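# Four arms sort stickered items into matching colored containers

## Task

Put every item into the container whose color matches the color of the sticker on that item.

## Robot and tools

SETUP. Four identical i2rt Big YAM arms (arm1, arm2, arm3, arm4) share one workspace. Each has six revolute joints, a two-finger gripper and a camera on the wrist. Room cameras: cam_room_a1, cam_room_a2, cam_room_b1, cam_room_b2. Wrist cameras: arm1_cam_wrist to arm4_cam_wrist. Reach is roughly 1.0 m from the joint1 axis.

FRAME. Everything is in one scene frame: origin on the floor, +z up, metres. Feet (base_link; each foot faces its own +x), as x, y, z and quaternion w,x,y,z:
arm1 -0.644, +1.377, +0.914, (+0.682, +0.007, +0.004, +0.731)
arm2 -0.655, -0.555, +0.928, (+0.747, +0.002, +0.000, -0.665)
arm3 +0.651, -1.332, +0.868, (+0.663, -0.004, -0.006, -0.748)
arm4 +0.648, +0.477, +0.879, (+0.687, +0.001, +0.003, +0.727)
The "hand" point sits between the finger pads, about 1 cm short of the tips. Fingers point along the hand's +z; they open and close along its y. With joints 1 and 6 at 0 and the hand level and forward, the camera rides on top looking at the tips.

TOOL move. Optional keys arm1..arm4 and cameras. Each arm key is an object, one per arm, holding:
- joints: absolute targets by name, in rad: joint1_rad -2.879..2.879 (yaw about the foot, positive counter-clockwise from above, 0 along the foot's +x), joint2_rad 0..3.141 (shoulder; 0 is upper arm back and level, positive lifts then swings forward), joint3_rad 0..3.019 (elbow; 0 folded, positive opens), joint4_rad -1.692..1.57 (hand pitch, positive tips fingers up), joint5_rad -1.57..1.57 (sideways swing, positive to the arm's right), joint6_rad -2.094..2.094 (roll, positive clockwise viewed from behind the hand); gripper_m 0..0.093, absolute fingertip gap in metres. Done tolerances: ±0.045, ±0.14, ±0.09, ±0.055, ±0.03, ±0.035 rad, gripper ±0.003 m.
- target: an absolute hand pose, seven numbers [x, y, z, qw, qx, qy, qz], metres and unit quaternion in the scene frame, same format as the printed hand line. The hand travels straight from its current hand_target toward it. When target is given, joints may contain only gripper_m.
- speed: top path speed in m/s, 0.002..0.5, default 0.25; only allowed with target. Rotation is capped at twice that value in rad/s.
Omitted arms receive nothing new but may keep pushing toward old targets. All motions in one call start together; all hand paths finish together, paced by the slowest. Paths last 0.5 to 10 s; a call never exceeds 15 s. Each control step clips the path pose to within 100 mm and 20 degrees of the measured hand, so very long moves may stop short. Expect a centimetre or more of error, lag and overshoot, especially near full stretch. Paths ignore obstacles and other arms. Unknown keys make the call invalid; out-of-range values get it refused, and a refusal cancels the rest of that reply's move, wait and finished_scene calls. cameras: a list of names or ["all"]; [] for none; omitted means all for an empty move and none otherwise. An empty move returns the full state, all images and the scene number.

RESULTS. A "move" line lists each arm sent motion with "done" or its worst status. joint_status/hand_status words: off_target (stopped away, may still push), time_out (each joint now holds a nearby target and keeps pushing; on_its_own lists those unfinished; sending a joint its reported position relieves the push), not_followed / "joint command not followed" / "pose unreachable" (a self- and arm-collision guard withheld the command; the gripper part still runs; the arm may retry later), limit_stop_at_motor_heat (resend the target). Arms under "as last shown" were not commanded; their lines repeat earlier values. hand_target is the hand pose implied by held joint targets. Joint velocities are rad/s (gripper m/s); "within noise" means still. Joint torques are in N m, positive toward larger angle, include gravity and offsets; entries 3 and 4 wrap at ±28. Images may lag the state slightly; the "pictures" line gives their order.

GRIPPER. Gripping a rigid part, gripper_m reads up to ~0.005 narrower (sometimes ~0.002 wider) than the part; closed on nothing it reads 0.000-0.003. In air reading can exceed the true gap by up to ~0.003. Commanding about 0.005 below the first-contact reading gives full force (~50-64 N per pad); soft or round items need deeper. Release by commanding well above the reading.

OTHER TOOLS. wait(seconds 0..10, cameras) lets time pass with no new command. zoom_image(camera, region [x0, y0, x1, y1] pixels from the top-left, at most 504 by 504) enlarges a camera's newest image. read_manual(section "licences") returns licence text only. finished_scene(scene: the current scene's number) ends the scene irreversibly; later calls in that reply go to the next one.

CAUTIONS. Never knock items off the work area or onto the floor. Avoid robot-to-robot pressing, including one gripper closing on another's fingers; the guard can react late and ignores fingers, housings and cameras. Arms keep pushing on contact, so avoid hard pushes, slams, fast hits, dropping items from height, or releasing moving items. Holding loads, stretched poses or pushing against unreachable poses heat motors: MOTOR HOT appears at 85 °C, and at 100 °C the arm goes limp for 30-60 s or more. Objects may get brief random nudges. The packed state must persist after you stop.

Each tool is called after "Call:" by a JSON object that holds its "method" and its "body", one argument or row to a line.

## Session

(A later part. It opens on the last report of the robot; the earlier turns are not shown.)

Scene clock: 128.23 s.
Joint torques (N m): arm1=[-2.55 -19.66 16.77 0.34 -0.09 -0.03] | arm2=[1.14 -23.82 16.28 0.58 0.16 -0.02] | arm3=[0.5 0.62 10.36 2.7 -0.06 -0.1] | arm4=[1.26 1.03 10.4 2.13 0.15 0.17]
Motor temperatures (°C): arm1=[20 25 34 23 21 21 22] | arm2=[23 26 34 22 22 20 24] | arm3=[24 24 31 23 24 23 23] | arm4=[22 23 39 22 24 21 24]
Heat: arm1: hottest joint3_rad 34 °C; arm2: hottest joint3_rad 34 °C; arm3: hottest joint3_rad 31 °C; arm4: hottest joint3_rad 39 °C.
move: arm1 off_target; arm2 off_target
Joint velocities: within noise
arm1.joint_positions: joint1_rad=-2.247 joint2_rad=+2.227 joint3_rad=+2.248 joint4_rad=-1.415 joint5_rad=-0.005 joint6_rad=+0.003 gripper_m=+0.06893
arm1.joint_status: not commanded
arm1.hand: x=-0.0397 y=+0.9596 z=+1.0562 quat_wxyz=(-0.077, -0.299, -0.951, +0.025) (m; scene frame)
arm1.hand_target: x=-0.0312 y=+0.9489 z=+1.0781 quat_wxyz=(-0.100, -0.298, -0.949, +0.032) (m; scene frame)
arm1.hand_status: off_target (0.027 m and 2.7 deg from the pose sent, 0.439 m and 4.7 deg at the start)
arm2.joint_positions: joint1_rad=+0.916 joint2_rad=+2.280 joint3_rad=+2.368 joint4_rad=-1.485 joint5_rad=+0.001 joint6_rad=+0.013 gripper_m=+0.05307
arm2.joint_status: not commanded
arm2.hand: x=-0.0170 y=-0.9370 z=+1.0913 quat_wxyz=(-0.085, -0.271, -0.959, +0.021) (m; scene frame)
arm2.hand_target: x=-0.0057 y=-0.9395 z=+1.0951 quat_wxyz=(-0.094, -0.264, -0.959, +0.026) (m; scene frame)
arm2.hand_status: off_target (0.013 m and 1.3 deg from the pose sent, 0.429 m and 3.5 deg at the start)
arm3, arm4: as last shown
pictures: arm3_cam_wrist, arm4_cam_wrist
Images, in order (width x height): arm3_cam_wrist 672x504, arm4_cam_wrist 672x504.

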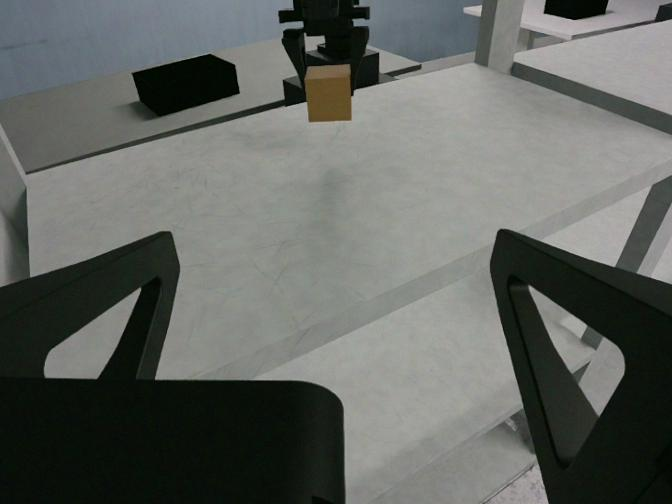

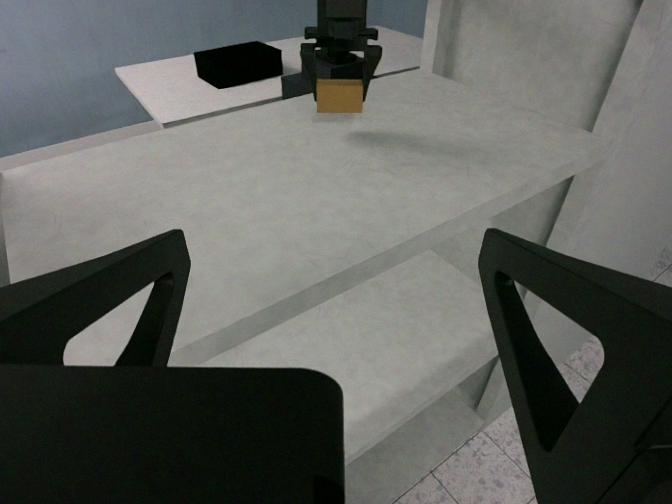

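Call:
{"method": "move", "body": {
  "arm1": {"target": [-0.030, 0.950, 1.035, 0.0997, 0.2983, 0.9488, -0.0313], "speed": 0.06},
  "arm2": {"target": [-0.010, -0.943, 1.045, 0.0924, 0.2644, 0.9597, -0.0254], "speed": 0.08},
  "cameras": ["arm3_cam_wrist", "arm4_cam_wrist"]
}}

Call:
{"method": "zoom_image", "body": {
  "camera": "arm4_cam_wrist",
  "region": [270, 50, 420, 170]
}}

Call:
{"method": "zoom_image", "body": {
  "camera": "arm3_cam_wrist",
  "region": [250, 60, 400, 180]
}}

Scene clock: 134.70 s.
Joint torques (N m): arm1=[-2.08 -20.25 11.4 1.21 -0.01 -0.05] | arm2=[0.62 -25.52 10.32 1.78 0.1 -0.08] | arm3=[0.62 0.67 10.4 2.65 -0.06 -0.11] | arm4=[0.85 0.73 10.45 2.28 0.16 0.16]
Motor temperatures (°C): arm1=[20 26 36 23 21 21 22] | arm2=[23 27 35 22 22 20 24] | arm3=[24 24 31 23 24 23 23] | arm4=[21 22 39 22 24 21 24]
Heat: arm1: hottest joint3_rad 36 °C; arm2: hottest joint3_rad 35 °C; arm3: hottest joint3_rad 31 °C; arm4: hottest joint3_rad 39 °C.
move: arm1 done; arm2 off_target
Joint velocities: within noise
arm1.joint_positions: joint1_rad=-2.247 joint2_rad=+2.228 joint3_rad=+2.198 joint4_rad=-1.328 joint5_rad=-0.005 joint6_rad=+0.003 gripper_m=+0.06893
arm1.joint_status: not commanded
arm1.hand: x=-0.0327 y=+0.9545 z=+1.0385 quat_wxyz=(-0.095, -0.298, -0.949, +0.030) (m; scene frame)
arm1.hand_target: x=-0.0301 y=+0.9501 z=+1.0349 quat_wxyz=(-0.100, -0.298, -0.949, +0.031) (m; scene frame)
arm1.hand_status: done (0.006 m and 0.6 deg from the pose sent, 0.025 m and 2.7 deg at the start)
arm2.joint_positions: joint1_rad=+0.916 joint2_rad=+2.280 joint3_rad=+2.278 joint4_rad=-1.371 joint5_rad=+0.001 joint6_rad=+0.013 gripper_m=+0.05307
arm2.joint_status: not commanded
arm2.hand: x=-0.0108 y=-0.9405 z=+1.0580 quat_wxyz=(-0.096, -0.270, -0.958, +0.024) (m; scene frame)
arm2.hand_target: x=-0.0102 y=-0.9429 z=+1.0451 quat_wxyz=(-0.092, -0.264, -0.960, +0.025) (m; scene frame)
arm2.hand_status: off_target (0.013 m and 0.8 deg from the pose sent, 0.047 m and 1.3 deg at the start)
arm3, arm4: as last shown
pictures: arm3_cam_wrist, arm4_cam_wrist
Images, in order (width x height): arm3_cam_wrist 672x504, arm4_cam_wrist 672x504.

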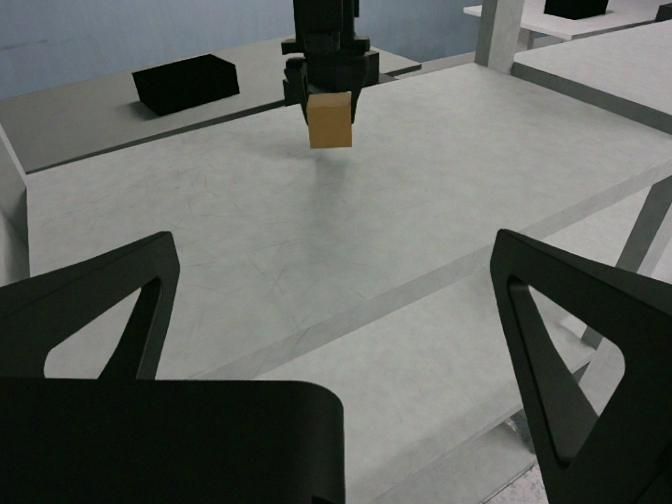

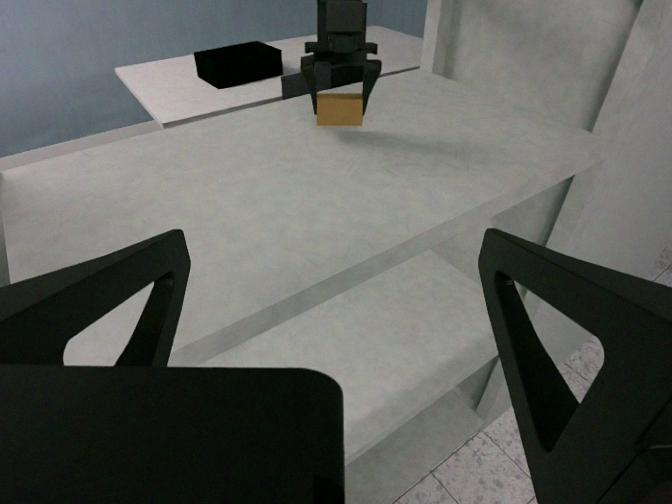

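Scaled by 3.360.

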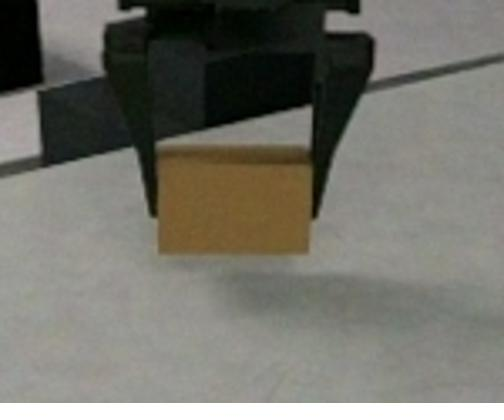

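Scaled by 3.360.

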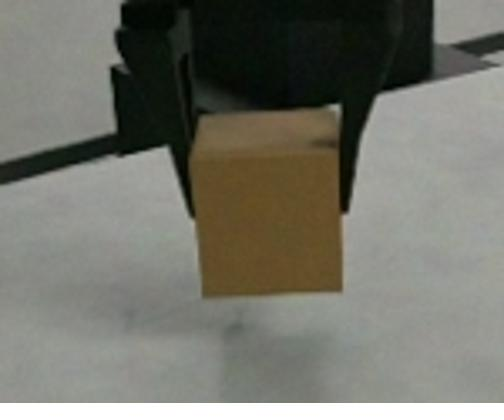

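Call:
{"method": "move", "body": {
  "arm1": {"target": [-0.030, 0.950, 1.014, 0.0997, 0.2983, 0.9488, -0.0313], "speed": 0.05},
  "arm2": {"target": [-0.010, -0.943, 1.024, 0.0924, 0.2644, 0.9597, -0.0254], "speed": 0.05},
  "cameras": ["arm3_cam_wrist", "arm4_cam_wrist"]
}}

Call:
{"method": "zoom_image", "body": {
  "camera": "arm4_cam_wrist",
  "region": [270, 50, 420, 170]
}}

Call:
{"method": "zoom_image", "body": {
  "camera": "arm3_cam_wrist",
  "region": [250, 60, 400, 180]
}}

Scene clock: 141.40 s.
Joint torques (N m): arm1=[-2.08 -19.31 11.22 1.29 -0.02 0.01] | arm2=[0.67 -25 10.15 1.81 0.08 -0.08] | arm3=[0.62 0.67 10.41 2.67 -0.05 -0.1] | arm4=[0.73 0.67 10.41 2.21 0.15 0.16]
Motor temperatures (°C): arm1=[20 26 36 23 21 21 22] | arm2=[23 28 35 22 22 20 24] | arm3=[24 24 31 23 24 23 23] | arm4=[21 22 39 22 24 21 24]
Heat: arm1: hottest joint3_rad 36 °C; arm2: hottest joint3_rad 35 °C; arm3: hottest joint3_rad 31 °C; arm4: hottest joint3_rad 39 °C.
move: arm1 done; arm2 off_target
Joint velocities: within noise
arm1.joint_positions: joint1_rad=-2.247 joint2_rad=+2.228 joint3_rad=+2.154 joint4_rad=-1.277 joint5_rad=-0.005 joint6_rad=+0.003 gripper_m=+0.06893
arm1.joint_status: not commanded
arm1.hand: x=-0.0322 y=+0.9541 z=+1.0217 quat_wxyz=(-0.098, -0.298, -0.949, +0.031) (m; scene frame)
arm1.hand_target: x=-0.0301 y=+0.9502 z=+1.0139 quat_wxyz=(-0.100, -0.298, -0.949, +0.031) (m; scene frame)
arm1.hand_status: done (0.009 m and 0.2 deg from the pose sent, 0.025 m and 0.6 deg at the start)
arm2.joint_positions: joint1_rad=+0.916 joint2_rad=+2.280 joint3_rad=+2.232 joint4_rad=-1.319 joint5_rad=+0.001 joint6_rad=+0.012 gripper_m=+0.05307
arm2.joint_status: not commanded
arm2.hand: x=-0.0100 y=-0.9410 z=+1.0407 quat_wxyz=(-0.099, -0.270, -0.957, +0.025) (m; scene frame)
arm2.hand_target: x=-0.0102 y=-0.9428 z=+1.0243 quat_wxyz=(-0.092, -0.264, -0.960, +0.025) (m; scene frame)
arm2.hand_status: off_target (0.017 m and 1.0 deg from the pose sent, 0.034 m and 0.8 deg at the start)
arm3, arm4: as last shown
pictures: arm3_cam_wrist, arm4_cam_wrist
Images, in order (width x height): arm3_cam_wrist 672x504, arm4_cam_wrist 672x504.

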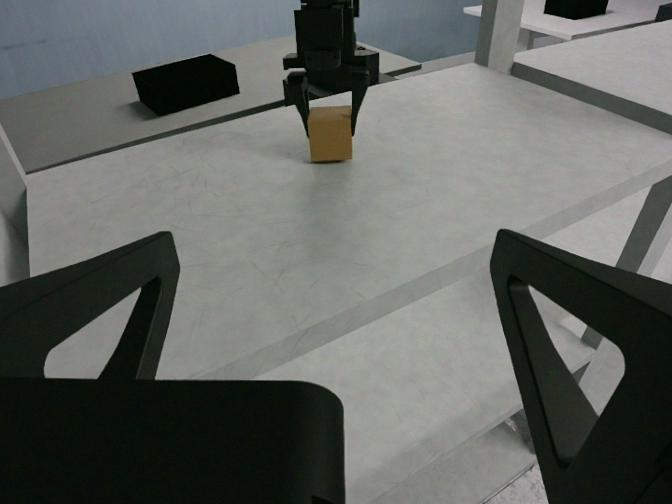

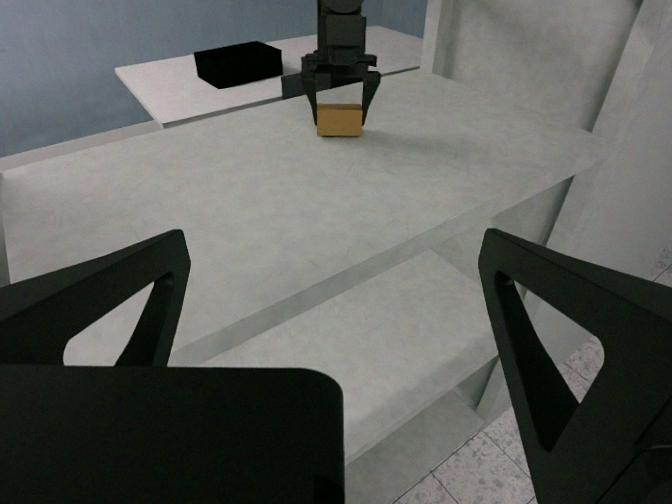

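Scaled by 3.360.

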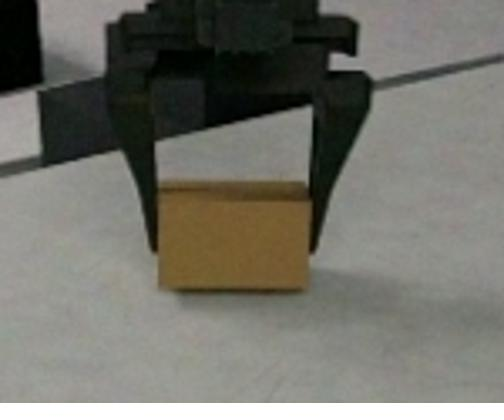

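Scaled by 3.360.

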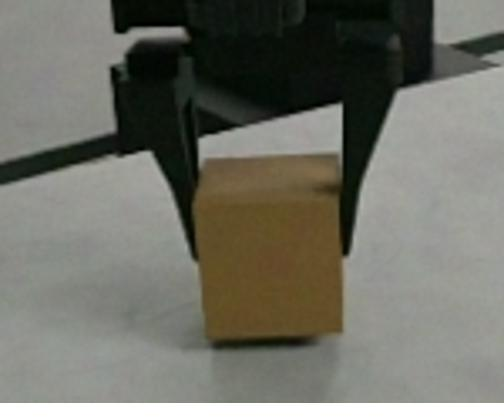

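Call:
{"method": "move", "body": {
  "arm1": {"target": [-0.030, 0.950, 1.003, 0.0997, 0.2983, 0.9488, -0.0313], "speed": 0.04},
  "arm2": {"target": [-0.010, -0.943, 1.011, 0.0924, 0.2644, 0.9597, -0.0254], "speed": 0.04},
  "cameras": ["arm3_cam_wrist", "arm4_cam_wrist"]
}}

Call:
{"method": "zoom_image", "body": {
  "camera": "arm4_cam_wrist",
  "region": [270, 50, 420, 170]
}}

Call:
{"method": "zoom_image", "body": {
  "camera": "arm3_cam_wrist",
  "region": [250, 60, 400, 180]
}}

Scene clock: 147.47 s.
Joint torques (N m): arm1=[-1.85 -19.25 9.94 1.61 0.02 0.04] | arm2=[0.67 -24.7 9.25 2.06 0.08 -0.08] | arm3=[0.62 0.62 10.4 2.65 -0.06 -0.1] | arm4=[0.73 1.03 10.5 2.07 0.16 0.17]
Motor temperatures (°C): arm1=[20 27 35 23 21 21 22] | arm2=[23 28 34 22 22 20 24] | arm3=[24 24 31 23 24 23 23] | arm4=[21 22 40 22 24 21 24]
Heat: arm1: hottest joint3_rad 35 °C; arm2: hottest joint3_rad 34 °C; arm3: hottest joint3_rad 31 °C; arm4: hottest joint3_rad 40 °C.
move: arm1 off_target; arm2 off_target
Joint velocities: within noise
arm1.joint_positions: joint1_rad=-2.247 joint2_rad=+2.228 joint3_rad=+2.146 joint4_rad=-1.258 joint5_rad=-0.006 joint6_rad=+0.003 gripper_m=+0.06893
arm1.joint_status: not commanded
arm1.hand: x=-0.0302 y=+0.9528 z=+1.0193 quat_wxyz=(-0.103, -0.298, -0.948, +0.032) (m; scene frame)
arm1.hand_target: x=-0.0303 y=+0.9503 z=+1.0030 quat_wxyz=(-0.100, -0.298, -0.949, +0.031) (m; scene frame)
arm1.hand_status: off_target (0.016 m and 0.4 deg from the pose sent, 0.019 m and 0.2 deg at the start)
arm2.joint_positions: joint1_rad=+0.916 joint2_rad=+2.280 joint3_rad=+2.216 joint4_rad=-1.294 joint5_rad=+0.001 joint6_rad=+0.012 gripper_m=+0.05307
arm2.joint_status: not commanded
arm2.hand: x=-0.0084 y=-0.9419 z=+1.0350 quat_wxyz=(-0.103, -0.270, -0.957, +0.026) (m; scene frame)
arm2.hand_target: x=-0.0105 y=-0.9426 z=+1.0114 quat_wxyz=(-0.092, -0.264, -0.960, +0.025) (m; scene frame)
arm2.hand_status: off_target (0.024 m and 1.4 deg from the pose sent, 0.030 m and 1.0 deg at the start)
arm3, arm4: as last shown
pictures: arm3_cam_wrist, arm4_cam_wrist
Images, in order (width x height): arm3_cam_wrist 672x504, arm4_cam_wrist 672x504.

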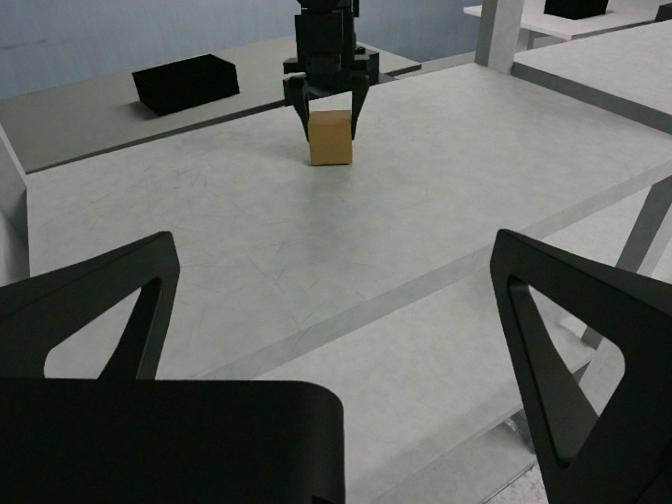

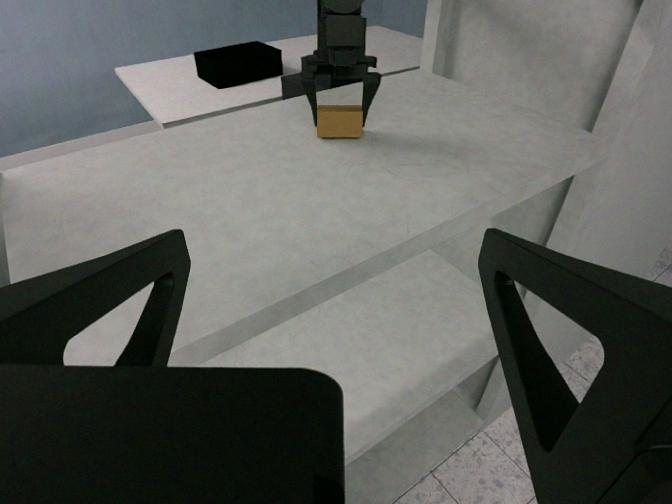

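Scaled by 3.360.

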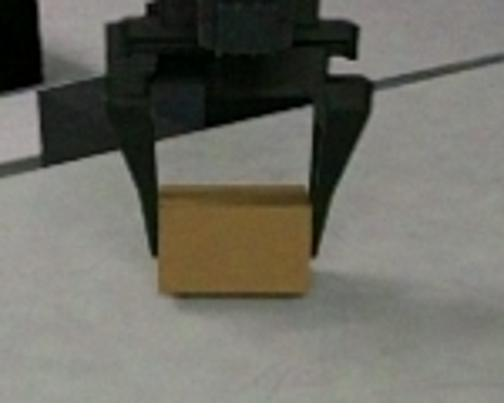

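Scaled by 3.360.

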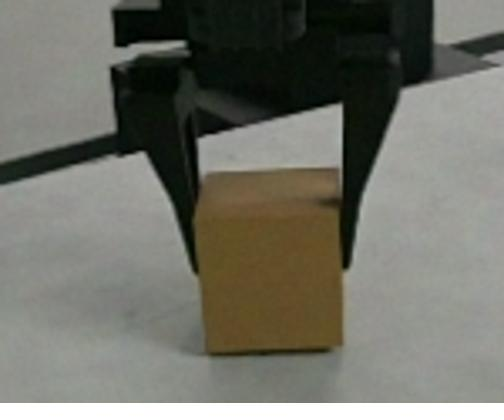

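Call:
{"method": "move", "body": {
  "arm1": {"target": [-0.030, 0.950, 0.996, 0.0997, 0.2983, 0.9488, -0.0313], "speed": 0.04},
  "arm2": {"target": [-0.010, -0.943, 1.003, 0.0924, 0.2644, 0.9597, -0.0254], "speed": 0.04},
  "cameras": ["arm3_cam_wrist", "arm4_cam_wrist"]
}}

Call:
{"method": "zoom_image", "body": {
  "camera": "arm4_cam_wrist",
  "region": [270, 50, 420, 170]
}}

Call:
{"method": "zoom_image", "body": {
  "camera": "arm3_cam_wrist",
  "region": [250, 60, 400, 180]
}}

Scene clock: 153.87 s.
Joint torques (N m): arm1=[-1.85 -18.67 9.05 1.65 0.03 0.04] | arm2=[0.67 -24.29 8.53 2.47 0.05 -0.08] | arm3=[0.56 0.62 10.4 2.71 -0.06 -0.11] | arm4=[0.97 1.14 10.37 2.28 0.18 0.15]
Motor temperatures (°C): arm1=[20 27 35 23 21 21 22] | arm2=[23 29 33 22 22 20 24] | arm3=[24 23 31 23 24 23 23] | arm4=[21 22 40 22 24 21 24]
Heat: arm1: hottest joint3_rad 35 °C; arm2: hottest joint3_rad 33 °C; arm3: hottest joint3_rad 31 °C; arm4: hottest joint3_rad 40 °C.
move: arm1 off_target; arm2 off_target
Joint velocities: within noise
arm1.joint_positions: joint1_rad=-2.247 joint2_rad=+2.228 joint3_rad=+2.143 joint4_rad=-1.247 joint5_rad=-0.007 joint6_rad=+0.003 gripper_m=+0.06893
arm1.joint_status: not commanded
arm1.hand: x=-0.0288 y=+0.9520 z=+1.0185 quat_wxyz=(-0.107, -0.298, -0.948, +0.033) (m; scene frame)
arm1.hand_target: x=-0.0305 y=+0.9505 z=+0.9962 quat_wxyz=(-0.099, -0.298, -0.949, +0.031) (m; scene frame)
arm1.hand_status: off_target (0.023 m and 0.8 deg from the pose sent, 0.024 m and 0.4 deg at the start)
arm2.joint_positions: joint1_rad=+0.916 joint2_rad=+2.277 joint3_rad=+2.208 joint4_rad=-1.286 joint5_rad=+0.002 joint6_rad=+0.012 gripper_m=+0.05307
arm2.joint_status: not commanded
arm2.hand: x=-0.0086 y=-0.9420 z=+1.0335 quat_wxyz=(-0.104, -0.270, -0.957, +0.027) (m; scene frame)
arm2.hand_target: x=-0.0109 y=-0.9424 z=+1.0034 quat_wxyz=(-0.092, -0.264, -0.960, +0.025) (m; scene frame)
arm2.hand_status: off_target (0.031 m and 1.5 deg from the pose sent, 0.032 m and 1.4 deg at the start)
arm3, arm4: as last shown
pictures: arm3_cam_wrist, arm4_cam_wrist
Images, in order (width x height): arm3_cam_wrist 672x504, arm4_cam_wrist 672x504.

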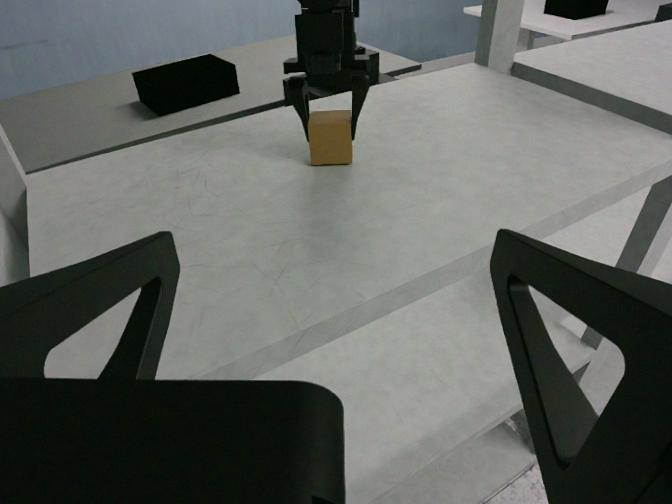

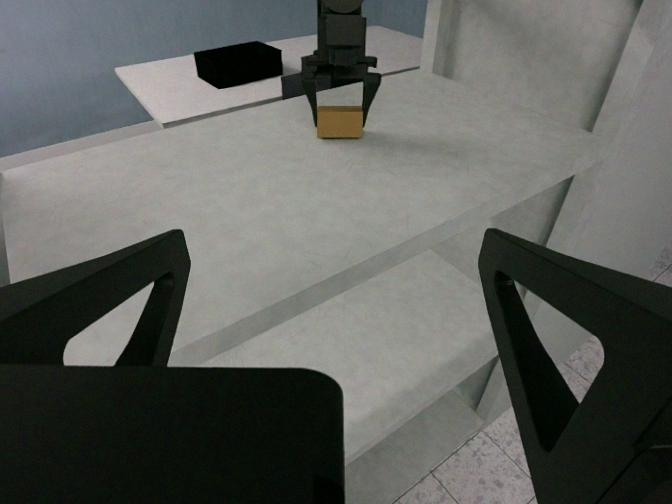

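Scaled by 3.360.

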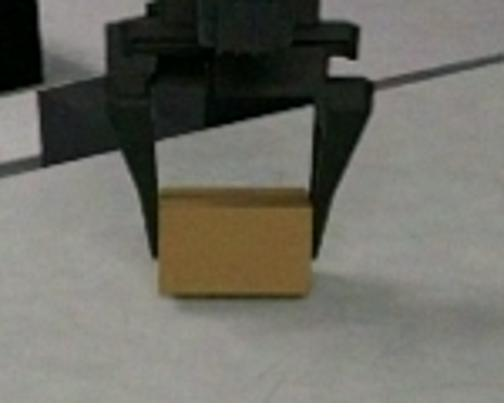

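Scaled by 3.360.

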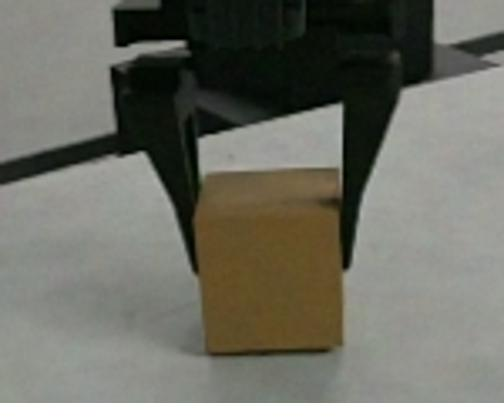

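Call:
{"method": "move", "body": {
  "arm1": {"target": [-0.030, 0.951, 1.013, 0.0997, 0.2983, 0.9488, -0.0313], "speed": 0.05},
  "arm2": {"target": [-0.010, -0.942, 1.026, 0.0924, 0.2644, 0.9597, -0.0254], "speed": 0.05}
}}

Call:
{"method": "move", "body": {
  "arm1": {"joints": {"gripper_m": 0.092}},
  "arm2": {"joints": {"gripper_m": 0.08}},
  "cameras": ["arm1_cam_wrist", "arm2_cam_wrist", "arm3_cam_wrist", "arm4_cam_wrist"]
}}

Scene clock: 159.53 s.
Joint torques (N m): arm1=[-2.02 -19.6 11.75 0.47 0.01 -0.01] | arm2=[0.67 -24.94 12.26 0.42 0.05 -0.05] | arm3=[0.67 0.62 10.4 2.65 -0.06 -0.11] | arm4=[0.62 0.56 10.45 2.11 0.16 0.19]
Motor temperatures (°C): arm1=[20 28 35 23 21 21 22] | arm2=[23 28 33 22 22 20 24] | arm3=[24 23 31 23 24 23 23] | arm4=[21 22 40 22 24 21 24]
Heat: arm1: hottest joint3_rad 35 °C; arm2: hottest joint3_rad 33 °C; arm3: hottest joint3_rad 31 °C; arm4: hottest joint3_rad 40 °C.
move: arm1 done; arm2 done
Joint velocities: within noise
arm1.joint_positions: joint1_rad=-2.247 joint2_rad=+2.228 joint3_rad=+2.143 joint4_rad=-1.248 joint5_rad=-0.007 joint6_rad=+0.003 gripper_m=+0.06893
arm1.joint_status: not commanded
arm1.hand: x=-0.0290 y=+0.9521 z=+1.0187 quat_wxyz=(-0.106, -0.298, -0.948, +0.033) (m; scene frame)
arm1.hand_target: x=-0.0300 y=+0.9511 z=+1.0129 quat_wxyz=(-0.100, -0.298, -0.949, +0.031) (m; scene frame)
arm1.hand_status: done (0.006 m and 0.8 deg from the pose sent, 0.006 m and 0.8 deg at the start)
arm2.joint_positions: joint1_rad=+0.916 joint2_rad=+2.277 joint3_rad=+2.208 joint4_rad=-1.287 joint5_rad=+0.002 joint6_rad=+0.011 gripper_m=+0.05307
arm2.joint_status: not commanded
arm2.hand: x=-0.0089 y=-0.9418 z=+1.0340 quat_wxyz=(-0.103, -0.270, -0.957, +0.027) (m; scene frame)
arm2.hand_target: x=-0.0100 y=-0.9420 z=+1.0262 quat_wxyz=(-0.093, -0.264, -0.960, +0.025) (m; scene frame)
arm2.hand_status: done (0.008 m and 1.4 deg from the pose sent, 0.008 m and 1.5 deg at the start)
arm3, arm4: as last shown
pictures: none

Scene clock: 160.07 s.
Joint torques (N m): arm1=[-2.26 -19.49 11.73 0.55 0.04 0] | arm2=[0.85 -24.76 12.26 0.62 0.04 -0.06] | arm3=[0.56 0.73 10.4 2.67 -0.06 -0.11] | arm4=[1.03 0.79 10.48 2.21 0.17 0.15]
Motor temperatures (°C): arm1=[20 28 35 23 21 21 22] | arm2=[23 28 33 22 22 20 24] | arm3=[24 23 31 23 24 23 23] | arm4=[21 22 40 22 24 21 24]
Heat: arm1: hottest joint3_rad 35 °C; arm2: hottest joint3_rad 33 °C; arm3: hottest joint3_rad 31 °C; arm4: hottest joint3_rad 40 °C.
move: arm1 done; arm2 done
Joint velocities: within noise
arm1.joint_positions: joint1_rad=-2.247 joint2_rad=+2.230 joint3_rad=+2.143 joint4_rad=-1.250 joint5_rad=-0.007 joint6_rad=+0.003 gripper_m=+0.09196
arm1.joint_status: all done
arm1.hand: x=-0.0294 y=+0.9524 z=+1.0167 quat_wxyz=(-0.104, -0.298, -0.948, +0.032) (m; scene frame)
arm1.hand_target: x=-0.0300 y=+0.9511 z=+1.0130 quat_wxyz=(-0.100, -0.298, -0.949, +0.031) (m; scene frame)
arm1.hand_status: not commanded
arm2.joint_positions: joint1_rad=+0.916 joint2_rad=+2.277 joint3_rad=+2.208 joint4_rad=-1.293 joint5_rad=+0.002 joint6_rad=+0.011 gripper_m=+0.07993
arm2.joint_status: all done
arm2.hand: x=-0.0101 y=-0.9411 z=+1.0334 quat_wxyz=(-0.101, -0.270, -0.957, +0.026) (m; scene frame)
arm2.hand_target: x=-0.0101 y=-0.9420 z=+1.0260 quat_wxyz=(-0.093, -0.264, -0.960, +0.025) (m; scene frame)
arm2.hand_status: not commanded
arm3, arm4: as last shown
pictures: arm1_cam_wrist, arm2_cam_wrist, arm3_cam_wrist, arm4_cam_wrist
Images, in order (width x height): arm1_cam_wrist 672x504, arm2_cam_wrist 672x504, arm3_cam_wrist 672x504, arm4_cam_wrist 672x504.

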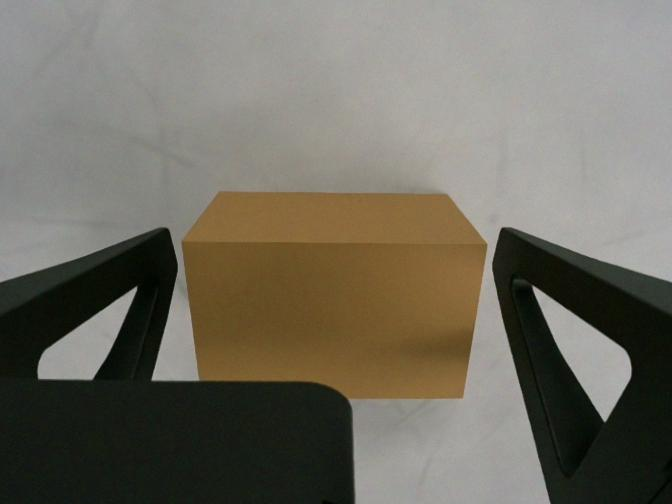

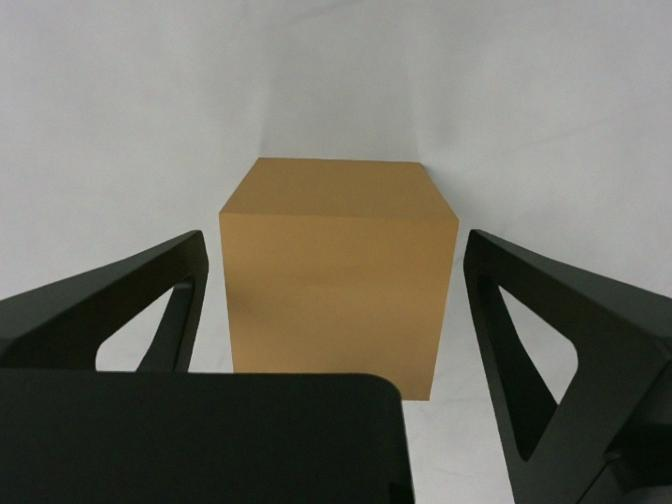

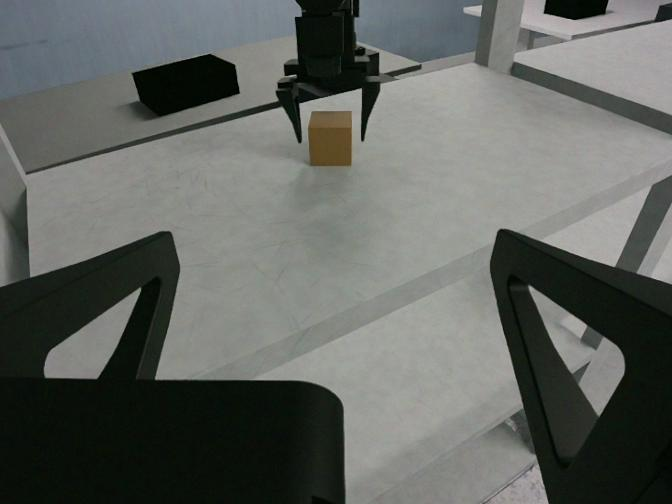

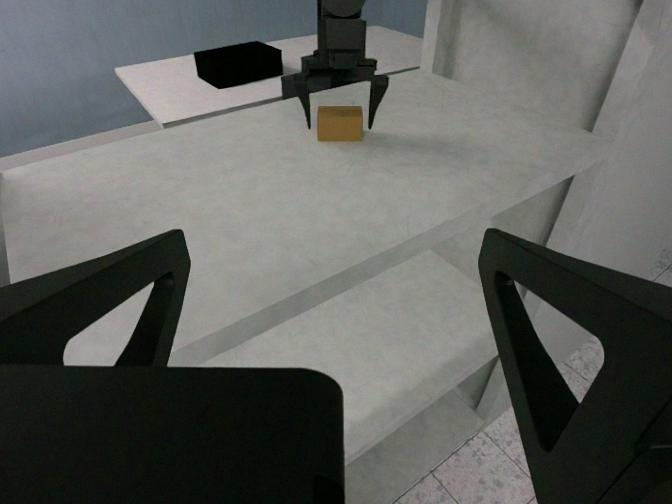

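Call:
{"method": "move", "body": {
  "arm1": {"target": [-0.035, 0.955, 1.125, 0.0997, 0.2983, 0.9488, -0.0313], "speed": 0.15},
  "arm2": {"target": [-0.012, -0.942, 1.135, 0.0924, 0.2644, 0.9597, -0.0254], "speed": 0.15},
  "cameras": ["arm1_cam_wrist", "arm2_cam_wrist"]
}}

Scene clock: 166.67 s.
Joint torques (N m): arm1=[-2.32 -20.31 15.91 0.28 0.01 0.05] | arm2=[0.73 -22.59 14.99 0.62 0.05 -0.06] | arm3=[0.56 0.56 10.4 2.67 -0.05 -0.11] | arm4=[1.44 0.73 10.43 2.17 0.13 0.17]
Motor temperatures (°C): arm1=[20 27 35 23 21 21 22] | arm2=[23 28 33 22 22 20 24] | arm3=[24 23 31 23 24 23 23] | arm4=[21 22 40 22 24 21 24]
Heat: arm1: hottest joint3_rad 35 °C; arm2: hottest joint3_rad 33 °C; arm3: hottest joint3_rad 31 °C; arm4: hottest joint3_rad 40 °C.
move: arm1 off_target; arm2 off_target
Joint velocities: within noise
arm1.joint_positions: joint1_rad=-2.247 joint2_rad=+2.230 joint3_rad=+2.363 joint4_rad=-1.531 joint5_rad=-0.007 joint6_rad=+0.003 gripper_m=+0.09196
arm1.joint_status: not commanded
arm1.hand: x=-0.0418 y=+0.9617 z=+1.0979 quat_wxyz=(-0.075, -0.299, -0.951, +0.023) (m; scene frame)
arm1.hand_target: x=-0.0360 y=+0.9558 z=+1.1250 quat_wxyz=(-0.100, -0.298, -0.949, +0.032) (m; scene frame)
arm1.hand_status: off_target (0.029 m and 2.9 deg from the pose sent, 0.109 m and 0.6 deg at the start)
arm2.joint_positions: joint1_rad=+0.916 joint2_rad=+2.284 joint3_rad=+2.513 joint4_rad=-1.601 joint5_rad=+0.002 joint6_rad=+0.011 gripper_m=+0.07993
arm2.joint_status: not commanded
arm2.hand: x=-0.0187 y=-0.9365 z=+1.1438 quat_wxyz=(-0.096, -0.270, -0.958, +0.025) (m; scene frame)
arm2.hand_target: x=-0.0125 y=-0.9417 z=+1.1349 quat_wxyz=(-0.094, -0.264, -0.959, +0.026) (m; scene frame)
arm2.hand_status: off_target (0.012 m and 0.7 deg from the pose sent, 0.102 m and 1.1 deg at the start)
arm3.joint_positions: joint1_rad=-1.960 joint2_rad=+0.299 joint3_rad=+0.428 joint4_rad=-0.166 joint5_rad=+0.002 joint6_rad=+0.005 gripper_m=+0.09401
arm3.joint_status: not commanded
arm3.hand: x=+0.3832 y=-1.1765 z=+1.2121 quat_wxyz=(+0.169, -0.698, +0.189, +0.670) (m; scene frame)
arm3.hand_target: x=+0.3863 y=-1.1750 z=+1.2205 quat_wxyz=(+0.176, -0.687, +0.187, +0.679) (m; scene frame)
arm3.hand_status: not commanded
arm4.joint_positions: joint1_rad=+0.878 joint2_rad=+0.276 joint3_rad=+0.400 joint4_rad=-0.168 joint5_rad=-0.002 joint6_rad=-0.012 gripper_m=+0.09400
arm4.joint_status: not commanded
arm4.hand: x=+0.4059 y=+0.6586 z=+1.2151 quat_wxyz=(-0.218, +0.686, -0.223, -0.657) (m; scene frame)
arm4.hand_target: x=+0.4082 y=+0.6567 z=+1.2300 quat_wxyz=(-0.219, +0.671, -0.222, -0.673) (m; scene frame)
arm4.hand_status: not commanded
pictures: arm1_cam_wrist, arm2_cam_wrist
Images, in order (width x height): arm1_cam_wrist 672x504, arm2_cam_wrist 672x504.

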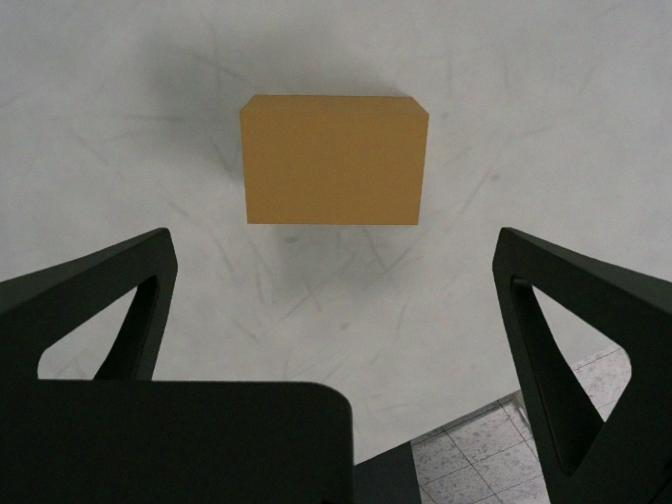

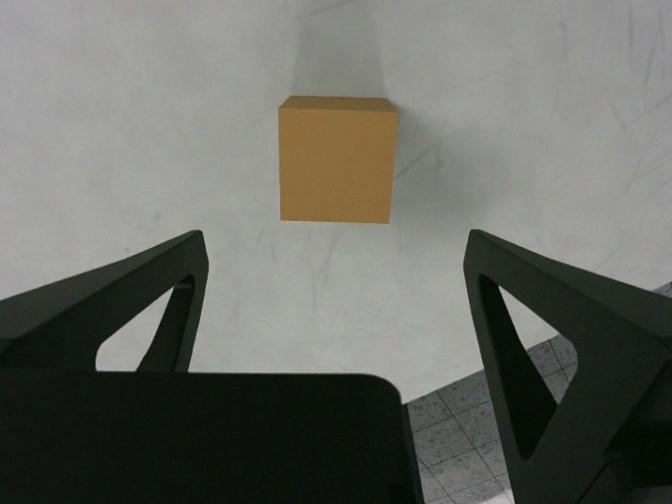

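Call:
{"method": "move", "body": {
  "arm1": {"target": [-0.30, 1.138, 1.15, 0.0997, 0.2983, 0.9488, -0.0313], "speed": 0.25},
  "arm2": {"target": [-0.33, -0.75, 1.15, 0.0924, 0.2644, 0.9597, -0.0254], "speed": 0.25},
  "arm3": {"target": [0.105, -1.030, 1.175, 0.0615, -0.9361, 0.2773, 0.2075], "speed": 0.25},
  "arm4": {"target": [0.085, 0.898, 1.16, 0.0912, -0.9088, 0.2892, 0.2865], "speed": 0.25}
}}

Call:
{"method": "move", "body": {
  "arm3": {"target": [0.002, -0.975, 1.165, 0.0615, -0.9361, 0.2773, 0.2075], "speed": 0.15},
  "arm4": {"target": [0.015, 0.958, 1.150, 0.0912, -0.9088, 0.2892, 0.2865], "speed": 0.15},
  "cameras": ["arm3_cam_wrist", "arm4_cam_wrist"]
}}

Scene clock: 186.90 s.
Joint torques (N m): arm1=[-2.67 -8.82 10.91 0.61 -0.02 0.01] | arm2=[1.03 -10.05 9.98 0.73 0.09 0] | arm3=[2.32 -18.37 14.2 0.38 -0.04 0.04] | arm4=[0.5 -19.84 13.27 0.5 0.05 -0.04]
Motor temperatures (°C): arm1=[20 27 35 23 21 21 22] | arm2=[23 29 34 22 22 20 24] | arm3=[24 23 31 23 24 23 23] | arm4=[21 22 40 22 24 21 24]
Heat: arm1: hottest joint3_rad 35 °C; arm2: hottest joint3_rad 34 °C; arm3: hottest joint3_rad 31 °C; arm4: hottest joint3_rad 40 °C.
move: arm1 done; arm2 done; arm3 off_target; arm4 off_target
Joint velocities: within noise
arm1.joint_positions: joint1_rad=-2.247 joint2_rad=+1.290 joint3_rad=+1.206 joint4_rad=-1.268 joint5_rad=-0.007 joint6_rad=+0.003 gripper_m=+0.09196
arm1.joint_status: not commanded
arm1.hand: x=-0.2975 y=+1.1397 z=+1.1468 quat_wxyz=(-0.097, -0.298, -0.949, +0.030) (m; scene frame)
arm1.hand_target: x=-0.2999 y=+1.1380 z=+1.1500 quat_wxyz=(-0.100, -0.298, -0.949, +0.031) (m; scene frame)
arm1.hand_status: done (0.004 m and 0.3 deg from the pose sent, 0.317 m and 2.9 deg at the start)
arm2.joint_positions: joint1_rad=+0.916 joint2_rad=+1.212 joint3_rad=+1.110 joint4_rad=-1.254 joint5_rad=+0.002 joint6_rad=+0.011 gripper_m=+0.07993
arm2.joint_status: not commanded
arm2.hand: x=-0.3250 y=-0.7539 z=+1.1559 quat_wxyz=(-0.104, -0.269, -0.957, +0.027) (m; scene frame)
arm2.hand_target: x=-0.3299 y=-0.7501 z=+1.1501 quat_wxyz=(-0.092, -0.264, -0.960, +0.025) (m; scene frame)
arm2.hand_status: done (0.009 m and 1.5 deg from the pose sent, 0.363 m and 0.7 deg at the start)
arm3.joint_positions: joint1_rad=-1.949 joint2_rad=+1.684 joint3_rad=+1.730 joint4_rad=-1.217 joint5_rad=+0.051 joint6_rad=+0.070 gripper_m=+0.09401
arm3.joint_status: not commanded
arm3.hand: x=+0.1194 y=-1.0277 z=+1.1510 quat_wxyz=(+0.060, -0.940, +0.281, +0.186) (m; scene frame)
arm3.hand_target: x=+0.1061 y=-1.0307 z=+1.1750 quat_wxyz=(+0.061, -0.936, +0.277, +0.208) (m; scene frame)
arm3.hand_status: off_target (0.028 m and 2.5 deg from the pose sent, 0.317 m and 62.5 deg at the start)
arm4.joint_positions: joint1_rad=+0.878 joint2_rad=+1.796 joint3_rad=+1.757 joint4_rad=-0.951 joint5_rad=-0.008 joint6_rad=-0.014 gripper_m=+0.09400
arm4.joint_status: not commanded
arm4.hand: x=+0.0934 y=+0.8879 z=+1.1426 quat_wxyz=(-0.085, +0.912, -0.293, -0.274) (m; scene frame)
arm4.hand_target: x=+0.0859 y=+0.8975 z=+1.1598 quat_wxyz=(-0.091, +0.909, -0.289, -0.287) (m; scene frame)
arm4.hand_status: off_target (0.022 m and 1.7 deg from the pose sent, 0.404 m and 52.6 deg at the start)
pictures: none

Scene clock: 188.53 s.
Joint torques (N m): arm1=[-2.14 -8.06 11.11 0.81 0.01 -0.02] | arm2=[0.91 -10.05 9.95 0.76 0.09 -0.01] | arm3=[2.49 -23.24 14.11 0.47 -0.04 0.02] | arm4=[0.85 -23.82 13.15 0.47 -0.05 -0.12]
Motor temperatures (°C): arm1=[20 27 35 23 21 21 22] | arm2=[23 29 34 22 22 20 23] | arm3=[24 23 31 23 24 23 23] | arm4=[21 22 40 22 24 21 24]
Heat: arm1: hottest joint3_rad 35 °C; arm2: hottest joint3_rad 34 °C; arm3: hottest joint3_rad 31 °C; arm4: hottest joint3_rad 40 °C.
move: arm3 off_target; arm4 off_target
Joint velocities: within noise
arm1, arm2: as last shown
arm3.joint_positions: joint1_rad=-1.949 joint2_rad=+2.049 joint3_rad=+2.258 joint4_rad=-1.370 joint5_rad=+0.051 joint6_rad=+0.070 gripper_m=+0.09401
arm3.joint_status: not commanded
arm3.hand: x=+0.0150 y=-0.9709 z=+1.1490 quat_wxyz=(+0.061, -0.939, +0.281, +0.191) (m; scene frame)
arm3.hand_target: x=+0.0029 y=-0.9756 z=+1.1648 quat_wxyz=(+0.062, -0.936, +0.277, +0.208) (m; scene frame)
arm3.hand_status: off_target (0.021 m and 2.0 deg from the pose sent, 0.130 m and 2.6 deg at the start)
arm4.joint_positions: joint1_rad=+0.871 joint2_rad=+2.081 joint3_rad=+2.186 joint4_rad=-1.083 joint5_rad=-0.011 joint6_rad=-0.017 gripper_m=+0.09400
arm4.joint_status: not commanded
arm4.hand: x=+0.0206 y=+0.9475 z=+1.1425 quat_wxyz=(-0.087, +0.910, -0.294, -0.280) (m; scene frame)
arm4.hand_target: x=+0.0157 y=+0.9577 z=+1.1498 quat_wxyz=(-0.092, +0.908, -0.289, -0.287) (m; scene frame)
arm4.hand_status: off_target (0.014 m and 1.0 deg from the pose sent, 0.105 m and 1.6 deg at the start)
pictures: arm3_cam_wrist, arm4_cam_wrist
Images, in order (width x height): arm3_cam_wrist 672x504, arm4_cam_wrist 672x504.

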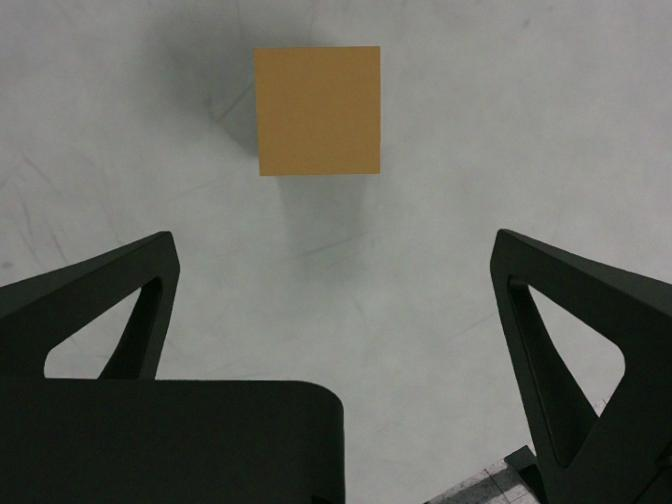

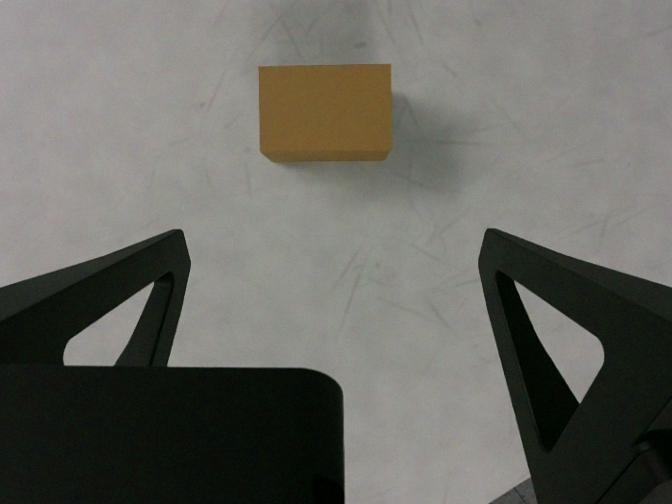

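Call:
{"method": "move", "body": {
  "arm3": {"target": [-0.050, -0.953, 1.064, 0.0615, -0.9361, 0.2773, 0.2075], "speed": 0.1},
  "arm4": {"target": [-0.044, 0.996, 1.033, 0.0912, -0.9088, 0.2892, 0.2865], "speed": 0.1},
  "cameras": ["arm3_cam_wrist", "arm4_cam_wrist"]
}}

Scene clock: 208.23 s.
Joint torques (N m): arm1=[-2.14 -8.12 10.91 0.58 -0.06 -0.03] | arm2=[1.03 -10.17 9.95 0.79 0.09 -0.02] | arm3=[2.61 -25.47 14.22 1.28 0.04 0.02] | arm4=[0.97 -26.64 13.15 1.25 0.04 -0.01]
Motor temperatures (°C): arm1=[20 26 36 23 21 21 22] | arm2=[23 28 33 22 22 20 23] | arm3=[24 24 32 23 24 23 23] | arm4=[21 24 40 22 24 21 24]
Heat: arm1: hottest joint3_rad 36 °C; arm2: hottest joint3_rad 33 °C; arm3: hottest joint3_rad 32 °C; arm4: hottest joint3_rad 40 °C.
move: arm3 off_target; arm4 off_target
Joint velocities: within noise
arm1, arm2: as last shown
arm3.joint_positions: joint1_rad=-1.946 joint2_rad=+2.215 joint3_rad=+2.271 joint4_rad=-1.240 joint5_rad=+0.050 joint6_rad=+0.074 gripper_m=+0.09401
arm3.joint_status: not commanded
arm3.hand: x=-0.0294 y=-0.9505 z=+1.0463 quat_wxyz=(+0.058, -0.941, +0.282, +0.181) (m; scene frame)
arm3.hand_target: x=-0.0485 y=-0.9539 z=+1.0643 quat_wxyz=(+0.061, -0.936, +0.277, +0.208) (m; scene frame)
arm3.hand_status: off_target (0.027 m and 3.2 deg from the pose sent, 0.109 m and 2.0 deg at the start)
arm4.joint_positions: joint1_rad=+0.871 joint2_rad=+2.338 joint3_rad=+2.332 joint4_rad=-0.994 joint5_rad=-0.011 joint6_rad=-0.017 gripper_m=+0.09400
arm4.joint_status: not commanded
arm4.hand: x=-0.0321 y=+0.9861 z=+1.0254 quat_wxyz=(-0.084, +0.913, -0.295, -0.270) (m; scene frame)
arm4.hand_target: x=-0.0428 y=+0.9953 z=+1.0332 quat_wxyz=(-0.092, +0.909, -0.289, -0.287) (m; scene frame)
arm4.hand_status: off_target (0.017 m and 2.3 deg from the pose sent, 0.136 m and 1.0 deg at the start)
pictures: arm3_cam_wrist, arm4_cam_wrist
Images, in order (width x height): arm3_cam_wrist 672x504, arm4_cam_wrist 672x504.

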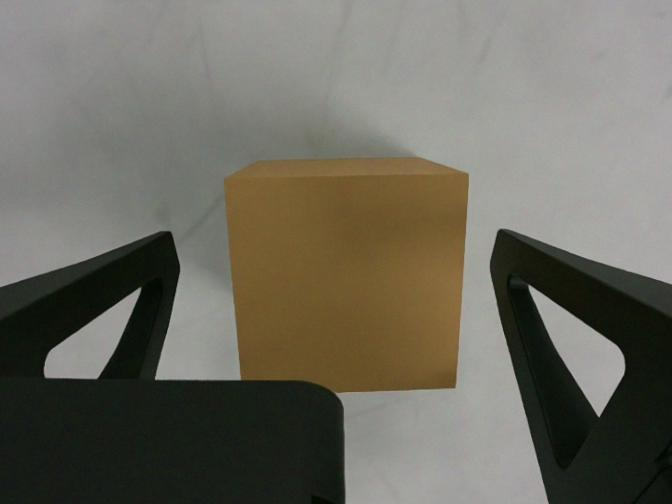

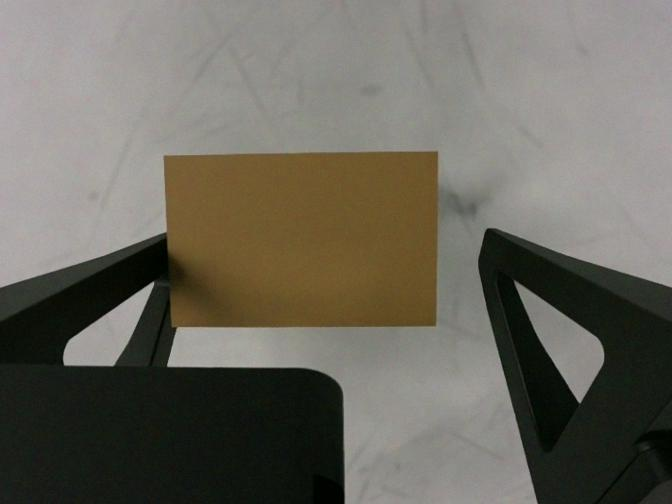

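Call:
{"method": "move", "body": {
  "arm3": {"joints": {"gripper_m": 0.035}},
  "arm4": {"target": [-0.053, 0.996, 1.038, 0.0912, -0.9088, 0.2892, 0.2865], "speed": 0.06},
  "cameras": ["arm3_cam_wrist", "arm4_cam_wrist"]
}}

Scene clock: 217.30 s.
Joint torques (N m): arm1=[-2.84 -8.12 10.96 0.54 -0.02 -0.02] | arm2=[1.14 -10.17 9.98 0.73 0.09 -0.02] | arm3=[2.67 -25.41 14.23 1.28 0.05 0.01] | arm4=[1.32 -26.58 13.18 0.53 0.18 -0.01]
Motor temperatures (°C): arm1=[20 26 36 23 21 21 22] | arm2=[23 27 32 22 22 20 23] | arm3=[24 25 33 23 24 23 23] | arm4=[21 25 40 22 24 21 24]
Heat: arm1: hottest joint3_rad 36 °C; arm2: hottest joint3_rad 32 °C; arm3: hottest joint3_rad 33 °C; arm4: hottest joint3_rad 40 °C.
move: arm3 off_target; arm4 off_target
Joint velocities: within noise
arm1, arm2: as last shown
arm3.joint_positions: joint1_rad=-1.946 joint2_rad=+2.215 joint3_rad=+2.271 joint4_rad=-1.240 joint5_rad=+0.050 joint6_rad=+0.075 gripper_m=+0.05328
arm3.joint_status: gripper_m off_target (ended at +0.05330, target +0.03500)
arm3.hand: x=-0.0297 y=-0.9507 z=+1.0464 quat_wxyz=(+0.058, -0.940, +0.282, +0.181) (m; scene frame)
arm3.hand_target: x=-0.0486 y=-0.9540 z=+1.0643 quat_wxyz=(+0.061, -0.936, +0.277, +0.208) (m; scene frame)
arm3.hand_status: not commanded
arm4.joint_positions: joint1_rad=+0.871 joint2_rad=+2.369 joint3_rad=+2.415 joint4_rad=-1.016 joint5_rad=-0.011 joint6_rad=-0.017 gripper_m=+0.09400
arm4.joint_status: not commanded
arm4.hand: x=-0.0423 y=+0.9939 z=+1.0401 quat_wxyz=(-0.089, +0.909, -0.293, -0.284) (m; scene frame)
arm4.hand_target: x=-0.0523 y=+0.9956 z=+1.0380 quat_wxyz=(-0.092, +0.908, -0.289, -0.288) (m; scene frame)
arm4.hand_status: off_target (0.011 m and 0.6 deg from the pose sent, 0.026 m and 2.2 deg at the start)
pictures: arm3_cam_wrist, arm4_cam_wrist
Images, in order (width x height): arm3_cam_wrist 672x504, arm4_cam_wrist 672x504.

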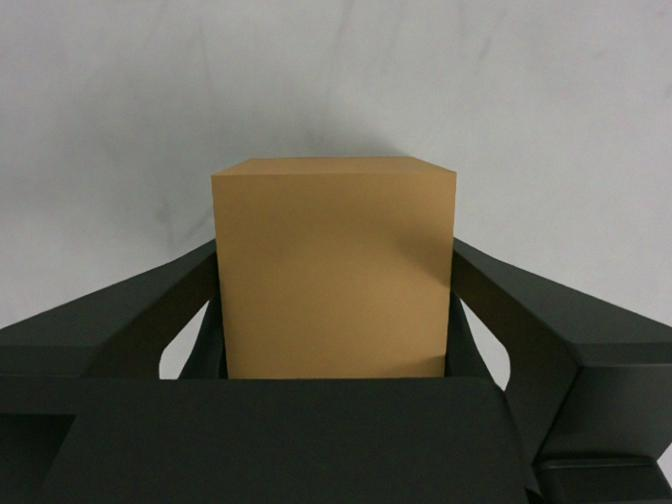

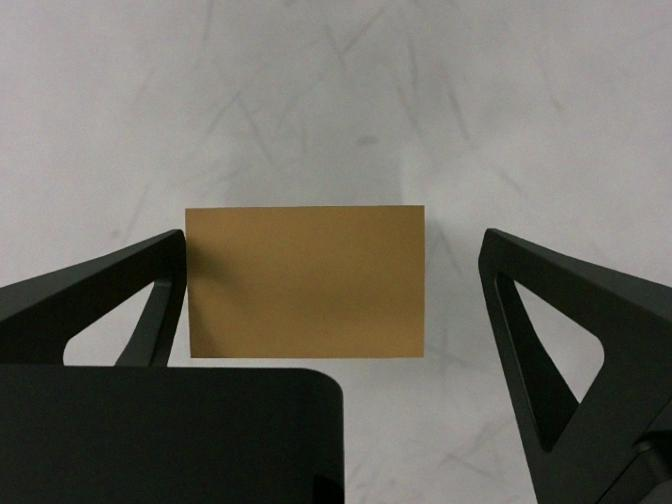

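Call:
{"method": "move", "body": {
  "arm3": {"target": [-0.036, -0.948, 1.12, 0.0615, -0.9361, 0.2773, 0.2075], "speed": 0.1},
  "arm4": {"target": [-0.060, 0.985, 1.019, 0.0912, -0.9088, 0.2892, 0.2865], "speed": 0.06},
  "cameras": ["arm4_cam_wrist"]
}}

Scene clock: 226.77 s.
Joint torques (N m): arm1=[-2.37 -8 10.81 0.72 0.01 -0.01] | arm2=[0.85 -10.17 9.94 0.73 0.08 -0.01] | arm3=[1.55 -25.23 14.19 0.49 -0.04 -0.12] | arm4=[1.85 -27.52 9.1 1.58 0.2 0.15]
Motor temperatures (°C): arm1=[20 26 36 23 21 21 22] | arm2=[23 27 32 22 22 20 23] | arm3=[24 27 34 23 24 23 24] | arm4=[21 27 40 22 24 21 24]
Heat: arm1: hottest joint3_rad 36 °C; arm2: hottest joint3_rad 32 °C; arm3: hottest joint3_rad 34 °C; arm4: hottest joint3_rad 40 °C.
move: arm3 off_target; arm4 off_target
Joint velocities: within noise
arm1, arm2: as last shown
arm3.joint_positions: joint1_rad=-1.946 joint2_rad=+2.215 joint3_rad=+2.418 joint4_rad=-1.367 joint5_rad=+0.047 joint6_rad=+0.075 gripper_m=+0.05328
arm3.joint_status: not commanded
arm3.hand: x=-0.0275 y=-0.9518 z=+1.1036 quat_wxyz=(+0.059, -0.939, +0.281, +0.190) (m; scene frame)
arm3.hand_target: x=-0.0351 y=-0.9486 z=+1.1199 quat_wxyz=(+0.062, -0.936, +0.277, +0.208) (m; scene frame)
arm3.hand_status: off_target (0.019 m and 2.1 deg from the pose sent, 0.074 m and 3.2 deg at the start)
arm4.joint_positions: joint1_rad=+0.889 joint2_rad=+2.369 joint3_rad=+2.415 joint4_rad=-0.993 joint5_rad=-0.001 joint6_rad=-0.017 gripper_m=+0.09400
arm4.joint_status: not commanded
arm4.hand: x=-0.0539 y=+0.9857 z=+1.0433 quat_wxyz=(-0.094, +0.908, -0.286, -0.293) (m; scene frame)
arm4.hand_target: x=-0.0592 y=+0.9843 z=+1.0192 quat_wxyz=(-0.091, +0.909, -0.289, -0.286) (m; scene frame)
arm4.hand_status: off_target (0.025 m and 0.9 deg from the pose sent, 0.029 m and 0.6 deg at the start)
pictures: arm4_cam_wrist
Images, in order (width x height): arm4_cam_wrist 672x504.

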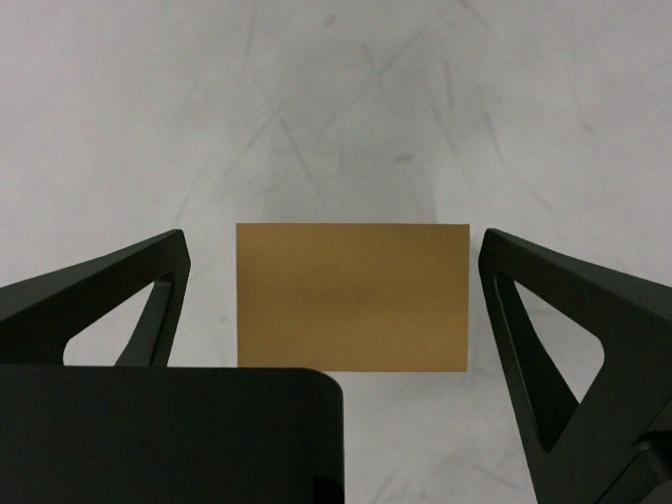

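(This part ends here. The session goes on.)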